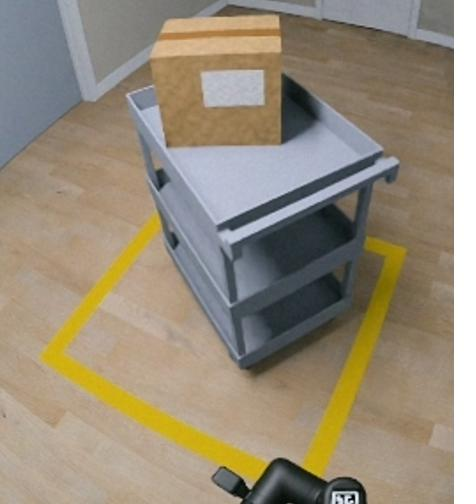

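>>> {"method": "move", "body": {
  "r2": {"base":{"rotate_rad":0.6}},
  "blocking": false
}}

>>> {"method": "wait", "body": {
  "seconds": 2
}}

>>> {"method": "move", "body": {
  "r2": {"base":{"translate_m":-0.04,"strafe_m":-0.3},"joints":{"wrist_yaw_rad":0.0,"gripper_m":0.09}},
  "blocking": false
}}

>>> {"method": "wait", "body": {
  "seconds": 3,
  "cameras": ["r2_head_camera","r2_wrist_camera"]
}}

>>> {"method": "zoom_image", "body": {
  "camera": "r2_head_camera",
  "region": [60, 200, 360, 500]
}}

Scene clock: 2043.87 s.
move: r2 moving
r1: as last shown
r1.base_tilt: forward=-1.6 right=+1.2
r1.lidar_m: 1.10 1.11 1.36 2.77 3.25 4.03 - 2.56 1.64 1.48 1.48 1.20
r1.motor_effort: lift_m=+24(24) arm_m=+4(4) wheel_0=+4(4) wheel_1=-2(3) wheel_2=-2(2)
r1.servo_current: wrist_yaw_rad=26(72) wrist_pitch_rad=46(52) wrist_roll_rad=59(59) gripper_m=39(46)
r1.contact_limits: translate_m 0.6
r1.wrist_depth_mm: - - - - - - - / - - - - - - - / - - - - - - - / - - - - - - - / - - - - - - - / - - 215 - 198 - - / - - - 144 - - -
r2.base_odometry: x=-4.500 y=-5.228 heading=+0.086
r2.turned_by_wheels: +0.252
r2.turned_by_imu: +0.245
r2.base_tilt: forward=-0.7 right=+0.0
r2.lidar_m: 0.70 2.31 2.23 1.42 1.10 1.08 0.72 0.52 0.52 0.60 0.91 0.81
r2.base_status: rotate_rad moving
r2.joint_positions: lift_m=+0.687 arm_m=+0.000 wrist_yaw_rad=+2.597 wrist_pitch_rad=+0.004 wrist_roll_rad=+1.569 gripper_m=+0.001
r2.joint_status: not commanded
r2.measured_speeds: translate_m=-0.002 strafe_m=-0.001 rotate_rad=+0.974 lift_m=+0.000 arm_m=+0.000 wrist_yaw_rad=+0.000 wrist_pitch_rad=+0.000 wrist_roll_rad=+0.000
r2.motor_effort: lift_m=+17(17) arm_m=+4(4) wheel_0=-8(10) wheel_1=-9(10) wheel_2=-11(11)
r2.servo_current: wrist_yaw_rad=46(52) wrist_pitch_rad=46(46) wrist_roll_rad=46(52) gripper_m=65(72)
r2.hand_pose: x=-0.0305 y=+0.2242 z=+0.8640 quat_wxyz=(+0.192, +0.189, +0.681, +0.681) (m; r2's base frame)
r2.wrist_depth_mm: - - - - - - 1118 / - - - - - - 1118 / - - - - - - 1160 / - - - - - - 1138 / - - - - - - 1138 / - - 183 191 175 - 1182 / - 116 - - - - 1182
pictures: none

Scene clock: 2044.77 s.
earlier move: r2 done
r1.base_odometry: x=-1.748 y=+1.019 heading=-0.204
r1.turned_by_wheels: +0.000
r1.turned_by_imu: +0.000
r1.base_tilt: forward=-1.6 right=+1.2
r1.lidar_m: 1.10 1.13 1.40 2.84 3.27 4.02 - 2.55 1.64 1.47 1.51 1.20
r1.base_status: not commanded
r1.joint_positions: lift_m=+0.800 arm_m=+0.000 wrist_yaw_rad=+1.932 wrist_pitch_rad=+0.002 wrist_roll_rad=+0.000 gripper_m=+0.100
r1.joint_status: not commanded
r1.measured_speeds: all 0
r1.motor_effort: lift_m=+24(24) arm_m=+4(4) wheel_0=+3(4) wheel_1=-2(3) wheel_2=-2(2)
r1.servo_current: wrist_yaw_rad=39(72) wrist_pitch_rad=52(52) wrist_roll_rad=39(59) gripper_m=39(46)
r1.contact_limits: translate_m 0.6
r1.hand_pose: x=+0.1508 y=+0.3007 z=+0.9772 quat_wxyz=(+0.569, -0.001, +0.001, +0.823) (m; r1's base frame)
r1.wrist_depth_mm: - - - - - - - / - - - - - - - / - - - - - - - / - - - - - - - / - - - - - - - / - - 214 - 198 - - / - - - 145 - - -
r2.base_odometry: x=-4.500 y=-5.229 heading=+0.433
r2.turned_by_wheels: +0.347
r2.turned_by_imu: +0.338
r2.base_tilt: forward=-0.6 right=+0.1
r2.lidar_m: 0.82 2.25 1.70 1.15 1.06 0.86 0.58 0.52 0.54 0.75 0.93 0.69
r2.base_status: done
r2.joint_positions: lift_m=+0.687 arm_m=+0.000 wrist_yaw_rad=+2.597 wrist_pitch_rad=+0.004 wrist_roll_rad=+1.569 gripper_m=+0.001
r2.joint_status: not commanded
r2.measured_speeds: all 0
r2.motor_effort: lift_m=+17(18) arm_m=+4(4) wheel_0=-2(10) wheel_1=-1(10) wheel_2=-5(11)
r2.servo_current: wrist_yaw_rad=46(59) wrist_pitch_rad=39(52) wrist_roll_rad=26(59) gripper_m=65(78)
r2.hand_pose: x=-0.0305 y=+0.2242 z=+0.8640 quat_wxyz=(+0.192, +0.189, +0.681, +0.681) (m; r2's base frame)
r2.wrist_depth_mm: - - - - - - - / - - - - - - 1042 / - - - - - - 1098 / - - - - - - 1182 / - - - - - - 1205 / - - 183 191 174 - 1098 / - 116 - - - - -
wait: 0.90 of 2 s (r2 has come to rest)
pictures: none

Scene clock: 2045.27 s.
move: r2 moving
r1: as last shown
r1.base_tilt: forward=-1.6 right=+1.3
r1.lidar_m: 1.11 1.13 1.39 2.84 3.27 4.05 - 2.55 1.63 1.47 1.50 1.23
r1.motor_effort: lift_m=+24(24) arm_m=+4(4) wheel_0=+3(4) wheel_1=-3(3) wheel_2=-2(2)
r1.servo_current: wrist_yaw_rad=59(59) wrist_pitch_rad=46(46) wrist_roll_rad=46(65) gripper_m=39(52)
r1.contact_limits: translate_m 0.6
r1.wrist_depth_mm: - - - - - - - / - - - - - - - / - - - - - - - / - - - - - - - / - - - - - - - / - - 216 - 197 - - / - - - 145 - - -
r2.base_odometry: x=-4.490 y=-5.261 heading=+0.434
r2.turned_by_wheels: +0.000
r2.turned_by_imu: +0.000
r2.base_tilt: forward=-0.7 right=+0.0
r2.lidar_m: 0.70 2.26 1.72 1.18 1.10 0.84 0.56 0.50 0.54 0.71 1.63 0.68
r2.base_status: translate_m moving; strafe_m moving
r2.joint_positions: lift_m=+0.687 arm_m=+0.000 wrist_yaw_rad=+2.037 wrist_pitch_rad=+0.004 wrist_roll_rad=+1.569 gripper_m=+0.020
r2.joint_status: wrist_yaw_rad moving; gripper_m moving
r2.measured_speeds: translate_m=-0.018 strafe_m=-0.131 rotate_rad=+0.002 lift_m=+0.000 arm_m=+0.000 wrist_yaw_rad=-1.736 wrist_pitch_rad=+0.000 wrist_roll_rad=+0.000
r2.motor_effort: lift_m=+17(18) arm_m=+3(4) wheel_0=+13(13) wheel_1=-10(11) wheel_2=+6(6)
r2.servo_current: wrist_yaw_rad=59(130) wrist_pitch_rad=39(46) wrist_roll_rad=52(52) gripper_m=78(104)
r2.hand_pose: x=+0.1195 y=+0.2969 z=+0.8640 quat_wxyz=(+0.373, +0.370, +0.602, +0.602) (m; r2's base frame)
r2.wrist_depth_mm: - - - - - - 1160 / - - - - - - 1160 / - - - - - - 1118 / - - - - - - 1118 / - - - - - - 1118 / - - 186 193 181 - 1118 / - 115 - - - - 1098
pictures: none

Scene clock: 2047.17 s.
earlier move: r2 done
r1.base_odometry: x=-1.748 y=+1.019 heading=-0.204
r1.turned_by_wheels: +0.000
r1.turned_by_imu: +0.000
r1.base_tilt: forward=-1.6 right=+1.3
r1.lidar_m: 1.10 1.13 1.39 2.81 3.27 4.05 - 2.55 1.64 1.47 1.49 1.23
r1.base_status: not commanded
r1.joint_positions: lift_m=+0.800 arm_m=+0.000 wrist_yaw_rad=+1.932 wrist_pitch_rad=+0.002 wrist_roll_rad=+0.000 gripper_m=+0.100
r1.joint_status: not commanded
r1.measured_speeds: all 0
r1.motor_effort: lift_m=+24(24) arm_m=+4(4) wheel_0=+3(4) wheel_1=-2(3) wheel_2=-2(2)
r1.servo_current: wrist_yaw_rad=46(59) wrist_pitch_rad=46(52) wrist_roll_rad=46(65) gripper_m=39(52)
r1.contact_limits: translate_m 0.6
r1.hand_pose: x=+0.1508 y=+0.3007 z=+0.9772 quat_wxyz=(+0.569, -0.001, +0.001, +0.823) (m; r1's base frame)
r1.wrist_depth_mm: - - - - - - - / - - - - - - - / - - - - - - - / - - - - - - - / - - - - - - - / - - 214 - 198 - - / - - - 145 - - -
r2.base_odometry: x=-4.410 y=-5.517 heading=+0.434
r2.turned_by_wheels: +0.000
r2.turned_by_imu: +0.000
r2.base_tilt: forward=-0.7 right=+0.1
r2.lidar_m: 0.67 2.46 2.01 1.39 1.30 0.55 0.36 0.33 0.34 0.47 1.09 0.71
r2.base_status: done
r2.joint_positions: lift_m=+0.687 arm_m=+0.000 wrist_yaw_rad=+0.003 wrist_pitch_rad=+0.004 wrist_roll_rad=+1.569 gripper_m=+0.090
r2.joint_status: all done
r2.measured_speeds: all 0
r2.motor_effort: lift_m=+17(18) arm_m=+4(4) wheel_0=+4(13) wheel_1=-2(13) wheel_2=+5(8)
r2.servo_current: wrist_yaw_rad=52(130) wrist_pitch_rad=39(52) wrist_roll_rad=46(59) gripper_m=52(117)
r2.hand_pose: x=+0.4595 y=-0.0866 z=+0.8640 quat_wxyz=(+0.708, +0.706, +0.002, +0.000) (m; r2's base frame)
r2.wrist_depth_mm: - - - 521 - 1537 1060 / - - - 517 - 750 521 / - - 866 525 1098 - 517 / - - 798 521 1118 - 521 / - - 878 521 1118 - 521 / - - 193 521 190 530 525 / - - - - - 1756 1138
wait: 1.90 of 3 s (r2 has come to rest)
pictures: r2_head_camera, r2_wrist_camera
Images, in order (width x height): r2_head_camera 420x560, r2_wrist_camera 616x392.

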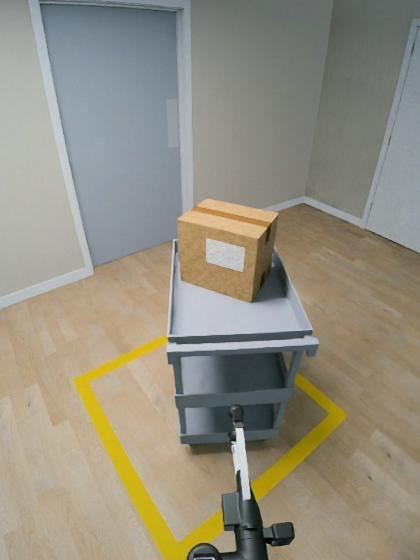

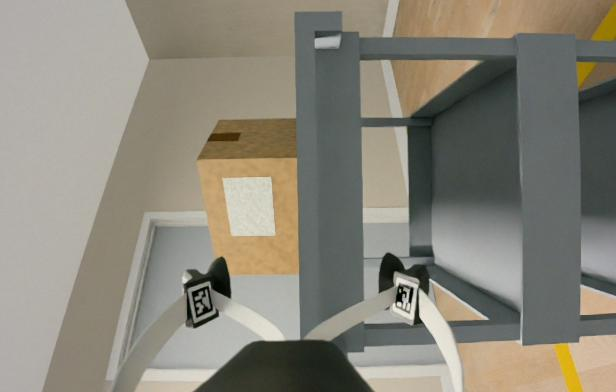

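Scaled by 1.680 from the camera's 420x560 image, which has a finer 1200x1600 frame.

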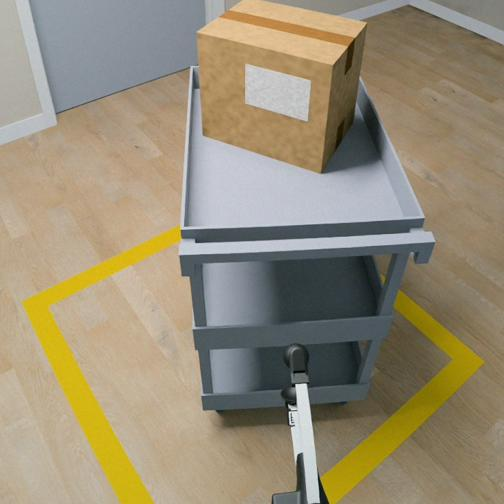

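>>> {"method": "move", "body": {
  "blocking": false,
  "cameras": ["r2_head_camera","r2_head_left_camera","r2_head_right_camera"]
}}

Scene clock: 2066.07 s.
r1.base_odometry: x=-1.748 y=+1.019 heading=-0.204
r1.turned_by_wheels: +0.000
r1.turned_by_imu: +0.000
r1.base_tilt: forward=-1.6 right=+1.3
r1.lidar_m: 1.11 1.13 1.39 2.83 3.26 4.03 - 2.57 1.65 1.47 1.47 1.23
r1.base_status: not commanded
r1.joint_positions: lift_m=+0.800 arm_m=+0.000 wrist_yaw_rad=+1.932 wrist_pitch_rad=+0.002 wrist_roll_rad=+0.000 gripper_m=+0.100
r1.joint_status: not commanded
r1.measured_speeds: all 0
r1.motor_effort: lift_m=+24(24) arm_m=+4(4) wheel_0=+3(4) wheel_1=-2(3) wheel_2=-2(2)
r1.servo_current: wrist_yaw_rad=46(59) wrist_pitch_rad=39(52) wrist_roll_rad=65(65) gripper_m=46(52)
r1.contact_limits: translate_m 0.6
r1.hand_pose: x=+0.1508 y=+0.3007 z=+0.9772 quat_wxyz=(+0.569, -0.001, +0.001, +0.823) (m; r1's base frame)
r1.wrist_depth_mm: - - - - - - - / - - - - - - - / - - - - - - - / - - - - - - - / - - - - - - - / - - 215 - 198 - - / - - - 145 - - -
r2.base_odometry: x=-4.410 y=-5.517 heading=+0.434
r2.turned_by_wheels: +0.000
r2.turned_by_imu: +0.000
r2.base_tilt: forward=-0.7 right=+0.0
r2.lidar_m: 0.66 2.46 2.03 1.35 1.28 0.54 0.38 0.33 0.35 0.46 1.12 0.72
r2.base_status: done
r2.joint_positions: lift_m=+0.687 arm_m=+0.000 wrist_yaw_rad=+0.003 wrist_pitch_rad=+0.004 wrist_roll_rad=+1.569 gripper_m=+0.090
r2.joint_status: all done
r2.measured_speeds: all 0
r2.motor_effort: lift_m=+17(18) arm_m=+4(4) wheel_0=+3(13) wheel_1=-2(13) wheel_2=+4(8)
r2.servo_current: wrist_yaw_rad=52(130) wrist_pitch_rad=39(52) wrist_roll_rad=46(59) gripper_m=52(117)
r2.hand_pose: x=+0.4595 y=-0.0866 z=+0.8640 quat_wxyz=(+0.708, +0.706, +0.002, +0.000) (m; r2's base frame)
r2.wrist_depth_mm: - - - 521 - 1576 1060 / - - - 517 - 741 521 / - - 866 517 1118 - 521 / - - 798 517 1138 - 517 / - - 891 525 1118 - 521 / - - 194 521 190 525 521 / - - - - - 1756 1138
pictures: r2_head_camera, r2_head_left_camera, r2_head_right_camera
Images, in order (width x height): r2_head_camera 420x560, r2_head_left_camera 420x672, r2_head_right_camera 420x672.

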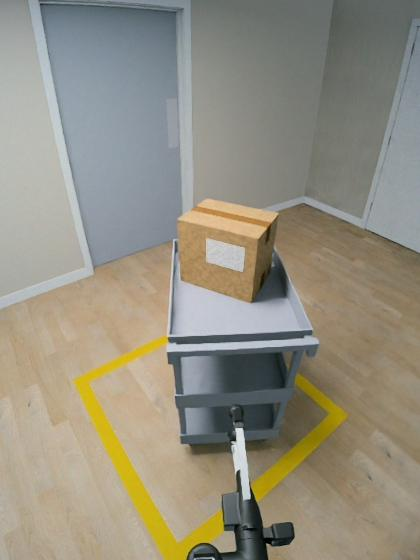

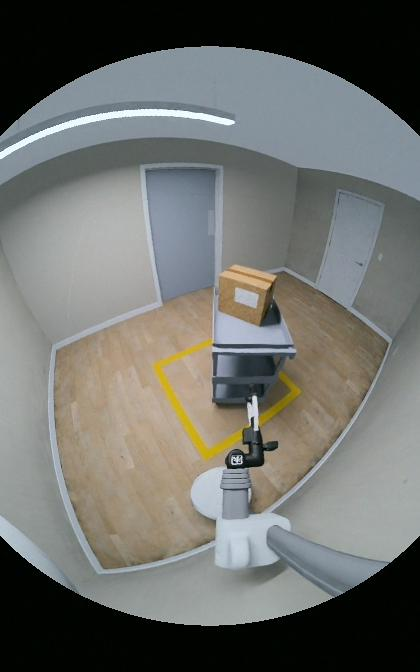

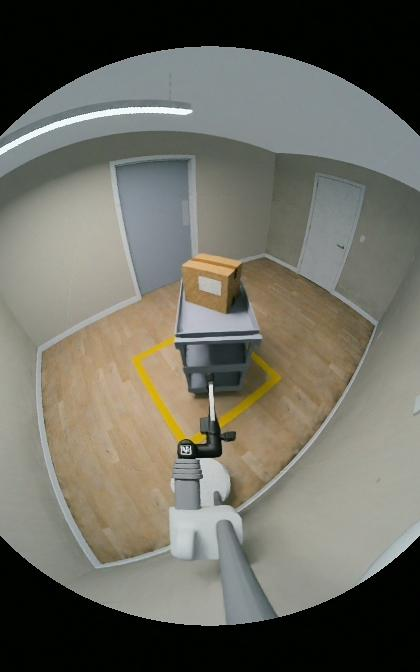

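>>> {"method": "move", "body": {
  "blocking": false,
  "r2": {"base":{"translate_m":0.32,"strafe_m":-0.02},"pace":"slow","contact_limits":{"translate_m":0.2}}
}}

>>> {"method": "wait", "body": {
  "seconds": 8,
  "cameras": ["r2_head_camera","r2_wrist_camera"]
}}

Scene clock: 2081.23 s.
move: r2 moving
r1: as last shown
r1.base_tilt: forward=-1.6 right=+1.2
r1.lidar_m: 1.09 1.11 1.40 2.81 3.27 4.04 - 2.55 1.63 1.47 1.47 1.23
r1.servo_current: wrist_yaw_rad=39(59) wrist_pitch_rad=33(46) wrist_roll_rad=46(65) gripper_m=46(52)
r1.contact_limits: translate_m 0.6
r2.base_odometry: x=-4.398 y=-5.513 heading=+0.434
r2.turned_by_wheels: +0.000
r2.turned_by_imu: +0.001
r2.base_tilt: forward=-0.7 right=+0.1
r2.lidar_m: 0.65 2.43 2.03 1.42 1.31 0.55 0.37 0.31 0.34 0.49 1.14 0.70
r2.base_status: translate_m moving; strafe_m moving
r2.joint_positions: lift_m=+0.687 arm_m=+0.000 wrist_yaw_rad=+0.003 wrist_pitch_rad=+0.004 wrist_roll_rad=+1.569 gripper_m=+0.090
r2.joint_status: not commanded
r2.measured_speeds: translate_m=+0.048 strafe_m=-0.003 rotate_rad=-0.001 lift_m=+0.000 arm_m=+0.000 wrist_yaw_rad=+0.000 wrist_pitch_rad=+0.000 wrist_roll_rad=+0.000
r2.motor_effort: lift_m=+17(18) arm_m=+4(4) wheel_0=+7(12) wheel_1=+6(7) wheel_2=-9(10)
r2.servo_current: wrist_yaw_rad=46(52) wrist_pitch_rad=39(46) wrist_roll_rad=46(52) gripper_m=52(52)
r2.contact_limits: translate_m 0.2
r2.hand_pose: x=+0.4595 y=-0.0866 z=+0.8640 quat_wxyz=(+0.708, +0.706, +0.002, +0.000) (m; r2's base frame)
r2.wrist_depth_mm: - - - 504 - 1576 1060 / - - - 512 - 820 512 / - - 866 512 1098 - 508 / - - 788 504 - - 512 / - - 854 508 1118 - 508 / - - 193 512 190 - 512 / - - - - - 1708 1138
pictures: none

Scene clock: 2085.23 s.
earlier move: r2 done
r1.base_odometry: x=-1.748 y=+1.019 heading=-0.204
r1.turned_by_wheels: +0.000
r1.turned_by_imu: +0.000
r1.base_tilt: forward=-1.6 right=+1.3
r1.lidar_m: 1.10 1.12 1.41 2.84 3.27 4.05 - 2.59 1.65 1.48 1.50 1.21
r1.base_status: not commanded
r1.joint_positions: lift_m=+0.800 arm_m=+0.000 wrist_yaw_rad=+1.932 wrist_pitch_rad=+0.002 wrist_roll_rad=+0.000 gripper_m=+0.100
r1.joint_status: not commanded
r1.measured_speeds: all 0
r1.motor_effort: lift_m=+24(24) arm_m=+4(4) wheel_0=+4(4) wheel_1=-2(3) wheel_2=-2(2)
r1.servo_current: wrist_yaw_rad=39(72) wrist_pitch_rad=46(52) wrist_roll_rad=59(72) gripper_m=46(52)
r1.contact_limits: translate_m 0.6
r1.hand_pose: x=+0.1508 y=+0.3007 z=+0.9772 quat_wxyz=(+0.569, -0.001, +0.001, +0.823) (m; r1's base frame)
r1.wrist_depth_mm: - - - - - - - / - - - - - - - / - - - - - - - / - - - - - - - / - - - - - - - / - - 215 - 198 - - / - - - 145 - - -
r2.base_odometry: x=-4.111 y=-5.401 heading=+0.434
r2.turned_by_wheels: +0.000
r2.turned_by_imu: +0.001
r2.base_tilt: forward=-0.7 right=+0.1
r2.lidar_m: 0.41 0.45 2.26 1.60 1.48 0.92 0.62 0.59 0.61 0.83 1.87 0.45
r2.base_status: done
r2.joint_positions: lift_m=+0.687 arm_m=+0.000 wrist_yaw_rad=+0.000 wrist_pitch_rad=+0.004 wrist_roll_rad=+1.569 gripper_m=+0.090
r2.joint_status: not commanded
r2.measured_speeds: all 0
r2.motor_effort: lift_m=+17(18) arm_m=+4(4) wheel_0=+3(12) wheel_1=+3(7) wheel_2=-5(13)
r2.servo_current: wrist_yaw_rad=39(65) wrist_pitch_rad=46(52) wrist_roll_rad=46(59) gripper_m=52(59)
r2.contact_limits: translate_m 0.2
r2.hand_pose: x=+0.4593 y=-0.0873 z=+0.8640 quat_wxyz=(+0.708, +0.707, +0.002, -0.001) (m; r2's base frame)
r2.wrist_depth_mm: - - - 189 248 1661 1182 / - - - 191 249 1661 - / - - 539 252 251 842 - / - - 496 254 254 866 - / - - 535 196 256 866 - / - - 193 197 191 - - / 1863 - - - 260 1756 521
wait: 4.00 of 8 s (r2 has come to rest)
pictures: r2_head_camera, r2_wrist_camera
Images, in order (width x height): r2_head_camera 420x560, r2_wrist_camera 616x392.

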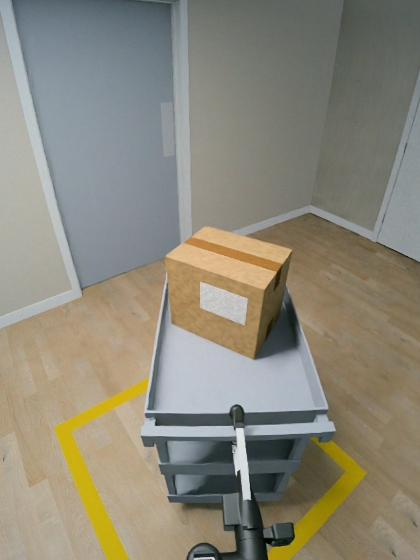

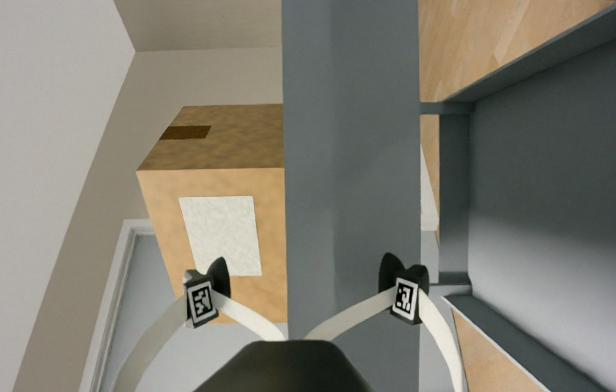

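>>> {"method": "move", "body": {
  "blocking": false,
  "r2": {"base":{"translate_m":0.025},"pace":"slow","contact_limits":{"translate_m":0.2}}
}}

>>> {"method": "wait", "body": {
  "seconds": 3
}}

>>> {"method": "move", "body": {
  "blocking": false,
  "r2": {"joints":{"gripper_m":-0.03}}
}}

>>> {"method": "wait", "body": {
  "seconds": 3
}}

>>> {"method": "move", "body": {
  "blocking": false,
  "r2": {"base":{"strafe_m":0.13},"pace":"slow"}
}}

>>> {"method": "wait", "body": {
  "seconds": 5,
  "cameras": ["r2_head_camera","r2_wrist_camera"]
}}

Scene clock: 2097.33 s.
move: r2 moving
r1: as last shown
r1.base_tilt: forward=-1.6 right=+1.2
r1.lidar_m: 1.09 1.12 1.38 2.82 3.26 4.05 - 2.53 1.66 1.48 1.49 1.22
r1.motor_effort: lift_m=+24(24) arm_m=+4(4) wheel_0=+3(4) wheel_1=-3(3) wheel_2=-2(2)
r1.servo_current: wrist_yaw_rad=46(65) wrist_pitch_rad=46(46) wrist_roll_rad=46(59) gripper_m=46(46)
r1.contact_limits: translate_m 0.6
r2.base_odometry: x=-4.100 y=-5.396 heading=+0.434
r2.turned_by_wheels: +0.000
r2.turned_by_imu: +0.001
r2.base_tilt: forward=-0.7 right=+0.1
r2.lidar_m: 0.42 0.45 2.26 1.62 1.50 0.93 0.64 0.59 0.61 0.83 1.94 0.42
r2.base_status: translate_m moving
r2.joint_positions: lift_m=+0.687 arm_m=+0.000 wrist_yaw_rad=+0.000 wrist_pitch_rad=+0.004 wrist_roll_rad=+1.569 gripper_m=+0.090
r2.joint_status: not commanded
r2.measured_speeds: translate_m=+0.049 strafe_m=+0.000 rotate_rad=+0.003 lift_m=+0.000 arm_m=+0.000 wrist_yaw_rad=+0.000 wrist_pitch_rad=+0.000 wrist_roll_rad=+0.000
r2.motor_effort: lift_m=+17(18) arm_m=+4(4) wheel_0=+5(7) wheel_1=+7(7) wheel_2=-9(10)
r2.servo_current: wrist_yaw_rad=59(59) wrist_pitch_rad=39(46) wrist_roll_rad=52(59) gripper_m=52(52)
r2.contact_limits: translate_m 0.2
r2.hand_pose: x=+0.4593 y=-0.0873 z=+0.8640 quat_wxyz=(+0.708, +0.707, +0.002, -0.001) (m; r2's base frame)
r2.wrist_depth_mm: - - - 179 237 1708 1182 / - - - 180 239 809 - / - - 530 182 242 831 - / - - 480 183 242 842 - / - - 525 185 244 842 - / - - 194 186 190 - - / 1921 - - - - 1756 521
pictures: none

Scene clock: 2098.10 s.
earlier move: r2 done
r1.base_odometry: x=-1.748 y=+1.019 heading=-0.204
r1.turned_by_wheels: +0.000
r1.turned_by_imu: +0.000
r1.base_tilt: forward=-1.6 right=+1.3
r1.lidar_m: 1.12 1.13 1.40 2.86 3.26 4.04 - 2.56 1.62 1.47 1.49 1.24
r1.base_status: not commanded
r1.joint_positions: lift_m=+0.800 arm_m=+0.000 wrist_yaw_rad=+1.932 wrist_pitch_rad=+0.002 wrist_roll_rad=+0.000 gripper_m=+0.100
r1.joint_status: not commanded
r1.measured_speeds: all 0
r1.motor_effort: lift_m=+24(24) arm_m=+4(4) wheel_0=+4(4) wheel_1=-2(3) wheel_2=-2(2)
r1.servo_current: wrist_yaw_rad=46(65) wrist_pitch_rad=46(46) wrist_roll_rad=39(59) gripper_m=46(46)
r1.contact_limits: translate_m 0.6
r1.hand_pose: x=+0.1508 y=+0.3007 z=+0.9772 quat_wxyz=(+0.569, -0.001, +0.001, +0.823) (m; r1's base frame)
r1.wrist_depth_mm: - - - - - - - / - - - - - - - / - - - - - - - / - - - - - - - / - - - - - - - / - - 215 - 198 - - / - - - 145 - - -
r2.base_odometry: x=-4.089 y=-5.391 heading=+0.434
r2.turned_by_wheels: +0.000
r2.turned_by_imu: +0.000
r2.base_tilt: forward=-0.6 right=+0.1
r2.lidar_m: 0.39 0.44 2.26 1.61 1.51 0.97 0.66 0.61 0.62 0.83 1.96 0.43
r2.base_status: done
r2.joint_positions: lift_m=+0.687 arm_m=+0.000 wrist_yaw_rad=+0.000 wrist_pitch_rad=+0.004 wrist_roll_rad=+1.569 gripper_m=+0.090
r2.joint_status: not commanded
r2.measured_speeds: all 0
r2.motor_effort: lift_m=+17(18) arm_m=+4(4) wheel_0=+3(7) wheel_1=+4(7) wheel_2=-5(11)
r2.servo_current: wrist_yaw_rad=39(59) wrist_pitch_rad=46(46) wrist_roll_rad=46(59) gripper_m=59(59)
r2.contact_limits: translate_m 0.2
r2.hand_pose: x=+0.4593 y=-0.0873 z=+0.8640 quat_wxyz=(+0.708, +0.707, +0.002, -0.001) (m; r2's base frame)
r2.wrist_depth_mm: - - - 178 236 1661 1160 / - - - 180 237 809 - / - - 525 182 240 842 - / - - 480 184 243 854 - / - - 525 186 246 854 - / - - 195 187 192 - - / 1921 - - - - 1756 521
wait: 0.77 of 3 s (r2 has come to rest)
pictures: none

Scene clock: 2098.60 s.
move: r2 moving
r1: as last shown
r1.lidar_m: 1.11 1.13 1.38 2.85 3.26 4.04 - 2.56 1.64 1.47 1.49 1.24
r1.servo_current: wrist_yaw_rad=59(59) wrist_pitch_rad=39(46) wrist_roll_rad=59(72) gripper_m=46(46)
r1.contact_limits: translate_m 0.6
r2.base_odometry: x=-4.089 y=-5.391 heading=+0.434
r2.turned_by_wheels: +0.000
r2.turned_by_imu: +0.000
r2.base_tilt: forward=-0.7 right=+0.1
r2.lidar_m: 0.40 0.43 2.20 1.61 1.51 0.96 0.66 0.61 0.63 0.85 1.94 0.43
r2.base_status: not commanded
r2.joint_positions: lift_m=+0.687 arm_m=+0.000 wrist_yaw_rad=+0.000 wrist_pitch_rad=+0.004 wrist_roll_rad=+1.569 gripper_m=+0.072
r2.joint_status: gripper_m moving
r2.measured_speeds: all 0
r2.motor_effort: lift_m=+17(17) arm_m=+4(4) wheel_0=+3(4) wheel_1=+4(4) wheel_2=-5(5)
r2.servo_current: wrist_yaw_rad=46(52) wrist_pitch_rad=46(46) wrist_roll_rad=46(52) gripper_m=91(91)
r2.contact_limits: translate_m 0.2
r2.hand_pose: x=+0.4593 y=-0.0873 z=+0.8640 quat_wxyz=(+0.708, +0.707, +0.002, -0.001) (m; r2's base frame)
r2.wrist_depth_mm: - - - 178 236 1708 1160 / - - - 180 239 798 - / - - 521 181 241 831 - / - - 480 184 244 842 - / - - 530 186 246 854 - / - - 190 187 189 - - / 1921 1921 - - - 1756 517
pictures: none

Scene clock: 2100.00 s.
earlier move: r2 done
r1.base_odometry: x=-1.748 y=+1.019 heading=-0.204
r1.turned_by_wheels: +0.000
r1.turned_by_imu: +0.000
r1.base_tilt: forward=-1.6 right=+1.2
r1.lidar_m: 1.09 1.13 1.40 2.81 3.25 4.04 - 2.54 1.65 1.47 1.49 1.21
r1.base_status: not commanded
r1.joint_positions: lift_m=+0.800 arm_m=+0.000 wrist_yaw_rad=+1.932 wrist_pitch_rad=+0.002 wrist_roll_rad=+0.000 gripper_m=+0.100
r1.joint_status: not commanded
r1.measured_speeds: all 0
r1.motor_effort: lift_m=+24(24) arm_m=+4(4) wheel_0=+3(4) wheel_1=-2(3) wheel_2=-2(2)
r1.servo_current: wrist_yaw_rad=52(65) wrist_pitch_rad=46(52) wrist_roll_rad=46(72) gripper_m=46(46)
r1.contact_limits: translate_m 0.6
r1.hand_pose: x=+0.1508 y=+0.3007 z=+0.9772 quat_wxyz=(+0.569, -0.001, +0.001, +0.823) (m; r1's base frame)
r1.wrist_depth_mm: - - - - - - - / - - - - - - - / - - - - - - - / - - - - - - - / - - - - - - - / - - 213 - 197 - - / - - - 145 - - -
r2.base_odometry: x=-4.089 y=-5.391 heading=+0.434
r2.turned_by_wheels: +0.000
r2.turned_by_imu: +0.000
r2.base_tilt: forward=-0.7 right=+0.1
r2.lidar_m: 0.39 0.43 2.23 1.63 1.49 0.99 0.64 0.61 0.62 0.84 1.94 0.42
r2.base_status: not commanded
r2.joint_positions: lift_m=+0.687 arm_m=+0.000 wrist_yaw_rad=+0.000 wrist_pitch_rad=+0.004 wrist_roll_rad=+1.569 gripper_m=-0.029
r2.joint_status: all done
r2.measured_speeds: all 0
r2.motor_effort: lift_m=+17(18) arm_m=+4(4) wheel_0=+2(4) wheel_1=+3(4) wheel_2=-3(5)
r2.servo_current: wrist_yaw_rad=52(59) wrist_pitch_rad=46(46) wrist_roll_rad=39(59) gripper_m=111(293)
r2.contact_limits: translate_m 0.2
r2.hand_pose: x=+0.4593 y=-0.0873 z=+0.8640 quat_wxyz=(+0.708, +0.707, +0.002, -0.001) (m; r2's base frame)
r2.wrist_depth_mm: - - - 167 224 1661 1160 / - - - 167 227 1464 - / - - 512 170 229 820 - / - 484 469 231 231 831 - / - - 517 172 233 842 - / - - 185 174 180 - - / 1921 1921 - - 237 1537 -
wait: 1.40 of 3 s (r2 has come to rest)
pictures: none

Scene clock: 2100.50 s.
move: r2 moving
r1: as last shown
r1.lidar_m: 1.10 1.12 1.38 2.81 3.25 4.02 - 2.56 1.65 1.47 1.49 1.26
r1.servo_current: wrist_yaw_rad=52(59) wrist_pitch_rad=39(46) wrist_roll_rad=52(65) gripper_m=39(46)
r1.contact_limits: translate_m 0.6
r1.wrist_depth_mm: - - - - - - - / - - - - - - - / - - - - - - - / - - - - - - - / - - - - - - - / - - 216 - 198 - - / - - - 145 - - -
r2.base_odometry: x=-4.095 y=-5.378 heading=+0.434
r2.turned_by_wheels: +0.000
r2.turned_by_imu: +0.000
r2.base_tilt: forward=-0.6 right=+0.1
r2.lidar_m: 0.38 0.43 2.22 1.62 1.50 0.97 0.68 0.61 0.63 0.81 1.99 0.42
r2.base_status: strafe_m moving
r2.joint_positions: lift_m=+0.687 arm_m=+0.000 wrist_yaw_rad=-0.001 wrist_pitch_rad=+0.004 wrist_roll_rad=+1.569 gripper_m=-0.029
r2.joint_status: not commanded
r2.measured_speeds: translate_m=+0.000 strafe_m=+0.056 rotate_rad=-0.002 lift_m=+0.000 arm_m=+0.000 wrist_yaw_rad=+0.000 wrist_pitch_rad=+0.000 wrist_roll_rad=+0.000
r2.motor_effort: lift_m=+18(18) arm_m=+4(4) wheel_0=-15(15) wheel_1=+7(8) wheel_2=+0(2)
r2.servo_current: wrist_yaw_rad=46(59) wrist_pitch_rad=46(46) wrist_roll_rad=46(59) gripper_m=111(111)
r2.hand_pose: x=+0.4592 y=-0.0878 z=+0.8640 quat_wxyz=(+0.708, +0.707, +0.001, -0.002) (m; r2's base frame)
r2.wrist_depth_mm: - - - 164 223 1661 1138 / - - - 166 224 798 - / - - 512 167 228 820 - / - 488 466 229 229 842 - / - - 521 171 232 842 - / - - 187 172 180 - - / 1921 1921 - - 236 1499 -
pictures: none

Scene clock: 2102.43 s.
earlier move: r2 done
r1.base_odometry: x=-1.748 y=+1.019 heading=-0.204
r1.turned_by_wheels: +0.000
r1.turned_by_imu: +0.000
r1.base_tilt: forward=-1.6 right=+1.3
r1.lidar_m: 1.11 1.12 1.41 2.82 3.27 4.05 - 2.56 1.63 1.48 1.50 1.22
r1.base_status: not commanded
r1.joint_positions: lift_m=+0.800 arm_m=+0.000 wrist_yaw_rad=+1.932 wrist_pitch_rad=+0.002 wrist_roll_rad=+0.000 gripper_m=+0.100
r1.joint_status: not commanded
r1.measured_speeds: all 0
r1.motor_effort: lift_m=+24(24) arm_m=+4(4) wheel_0=+3(4) wheel_1=-2(3) wheel_2=-2(2)
r1.servo_current: wrist_yaw_rad=26(65) wrist_pitch_rad=46(46) wrist_roll_rad=39(65) gripper_m=39(52)
r1.contact_limits: translate_m 0.6
r1.hand_pose: x=+0.1508 y=+0.3007 z=+0.9772 quat_wxyz=(+0.569, -0.001, +0.001, +0.823) (m; r1's base frame)
r1.wrist_depth_mm: - - - - - - - / - - - - - - - / - - - - - - - / - - - - - - - / - - - - - - - / - - 214 - 198 - - / - - - 145 - - -
r2.base_odometry: x=-4.143 y=-5.273 heading=+0.434
r2.turned_by_wheels: +0.000
r2.turned_by_imu: +0.000
r2.base_tilt: forward=-0.6 right=+0.1
r2.lidar_m: 0.41 0.48 2.13 1.48 1.39 1.06 0.76 0.68 0.71 0.94 2.19 0.41
r2.base_status: done
r2.joint_positions: lift_m=+0.687 arm_m=+0.000 wrist_yaw_rad=-0.003 wrist_pitch_rad=+0.005 wrist_roll_rad=+1.569 gripper_m=-0.029
r2.joint_status: not commanded
r2.measured_speeds: all 0
r2.motor_effort: lift_m=+18(18) arm_m=+4(4) wheel_0=-4(15) wheel_1=+5(8) wheel_2=+0(2)
r2.servo_current: wrist_yaw_rad=39(65) wrist_pitch_rad=46(52) wrist_roll_rad=59(65) gripper_m=91(111)
r2.hand_pose: x=+0.4590 y=-0.0883 z=+0.8638 quat_wxyz=(+0.708, +0.707, +0.001, -0.003) (m; r2's base frame)
r2.wrist_depth_mm: - - - 139 195 741 - / - - 484 145 202 - - / - 439 436 149 209 - - / - - 500 155 218 831 - / - - 580 163 225 - - / - - 187 168 178 1708 - / - 137 - - - 1499 462
wait: 1.93 of 5 s (r2 has come to rest)
pictures: r2_head_camera, r2_wrist_camera
Images, in order (width x height): r2_head_camera 420x560, r2_wrist_camera 616x392.

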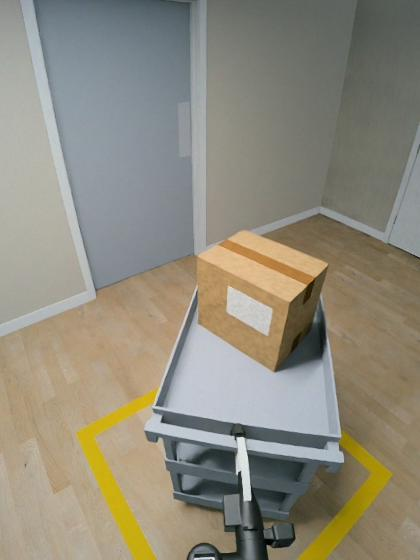

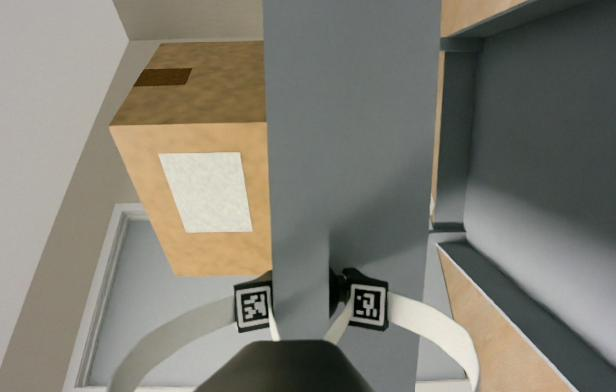

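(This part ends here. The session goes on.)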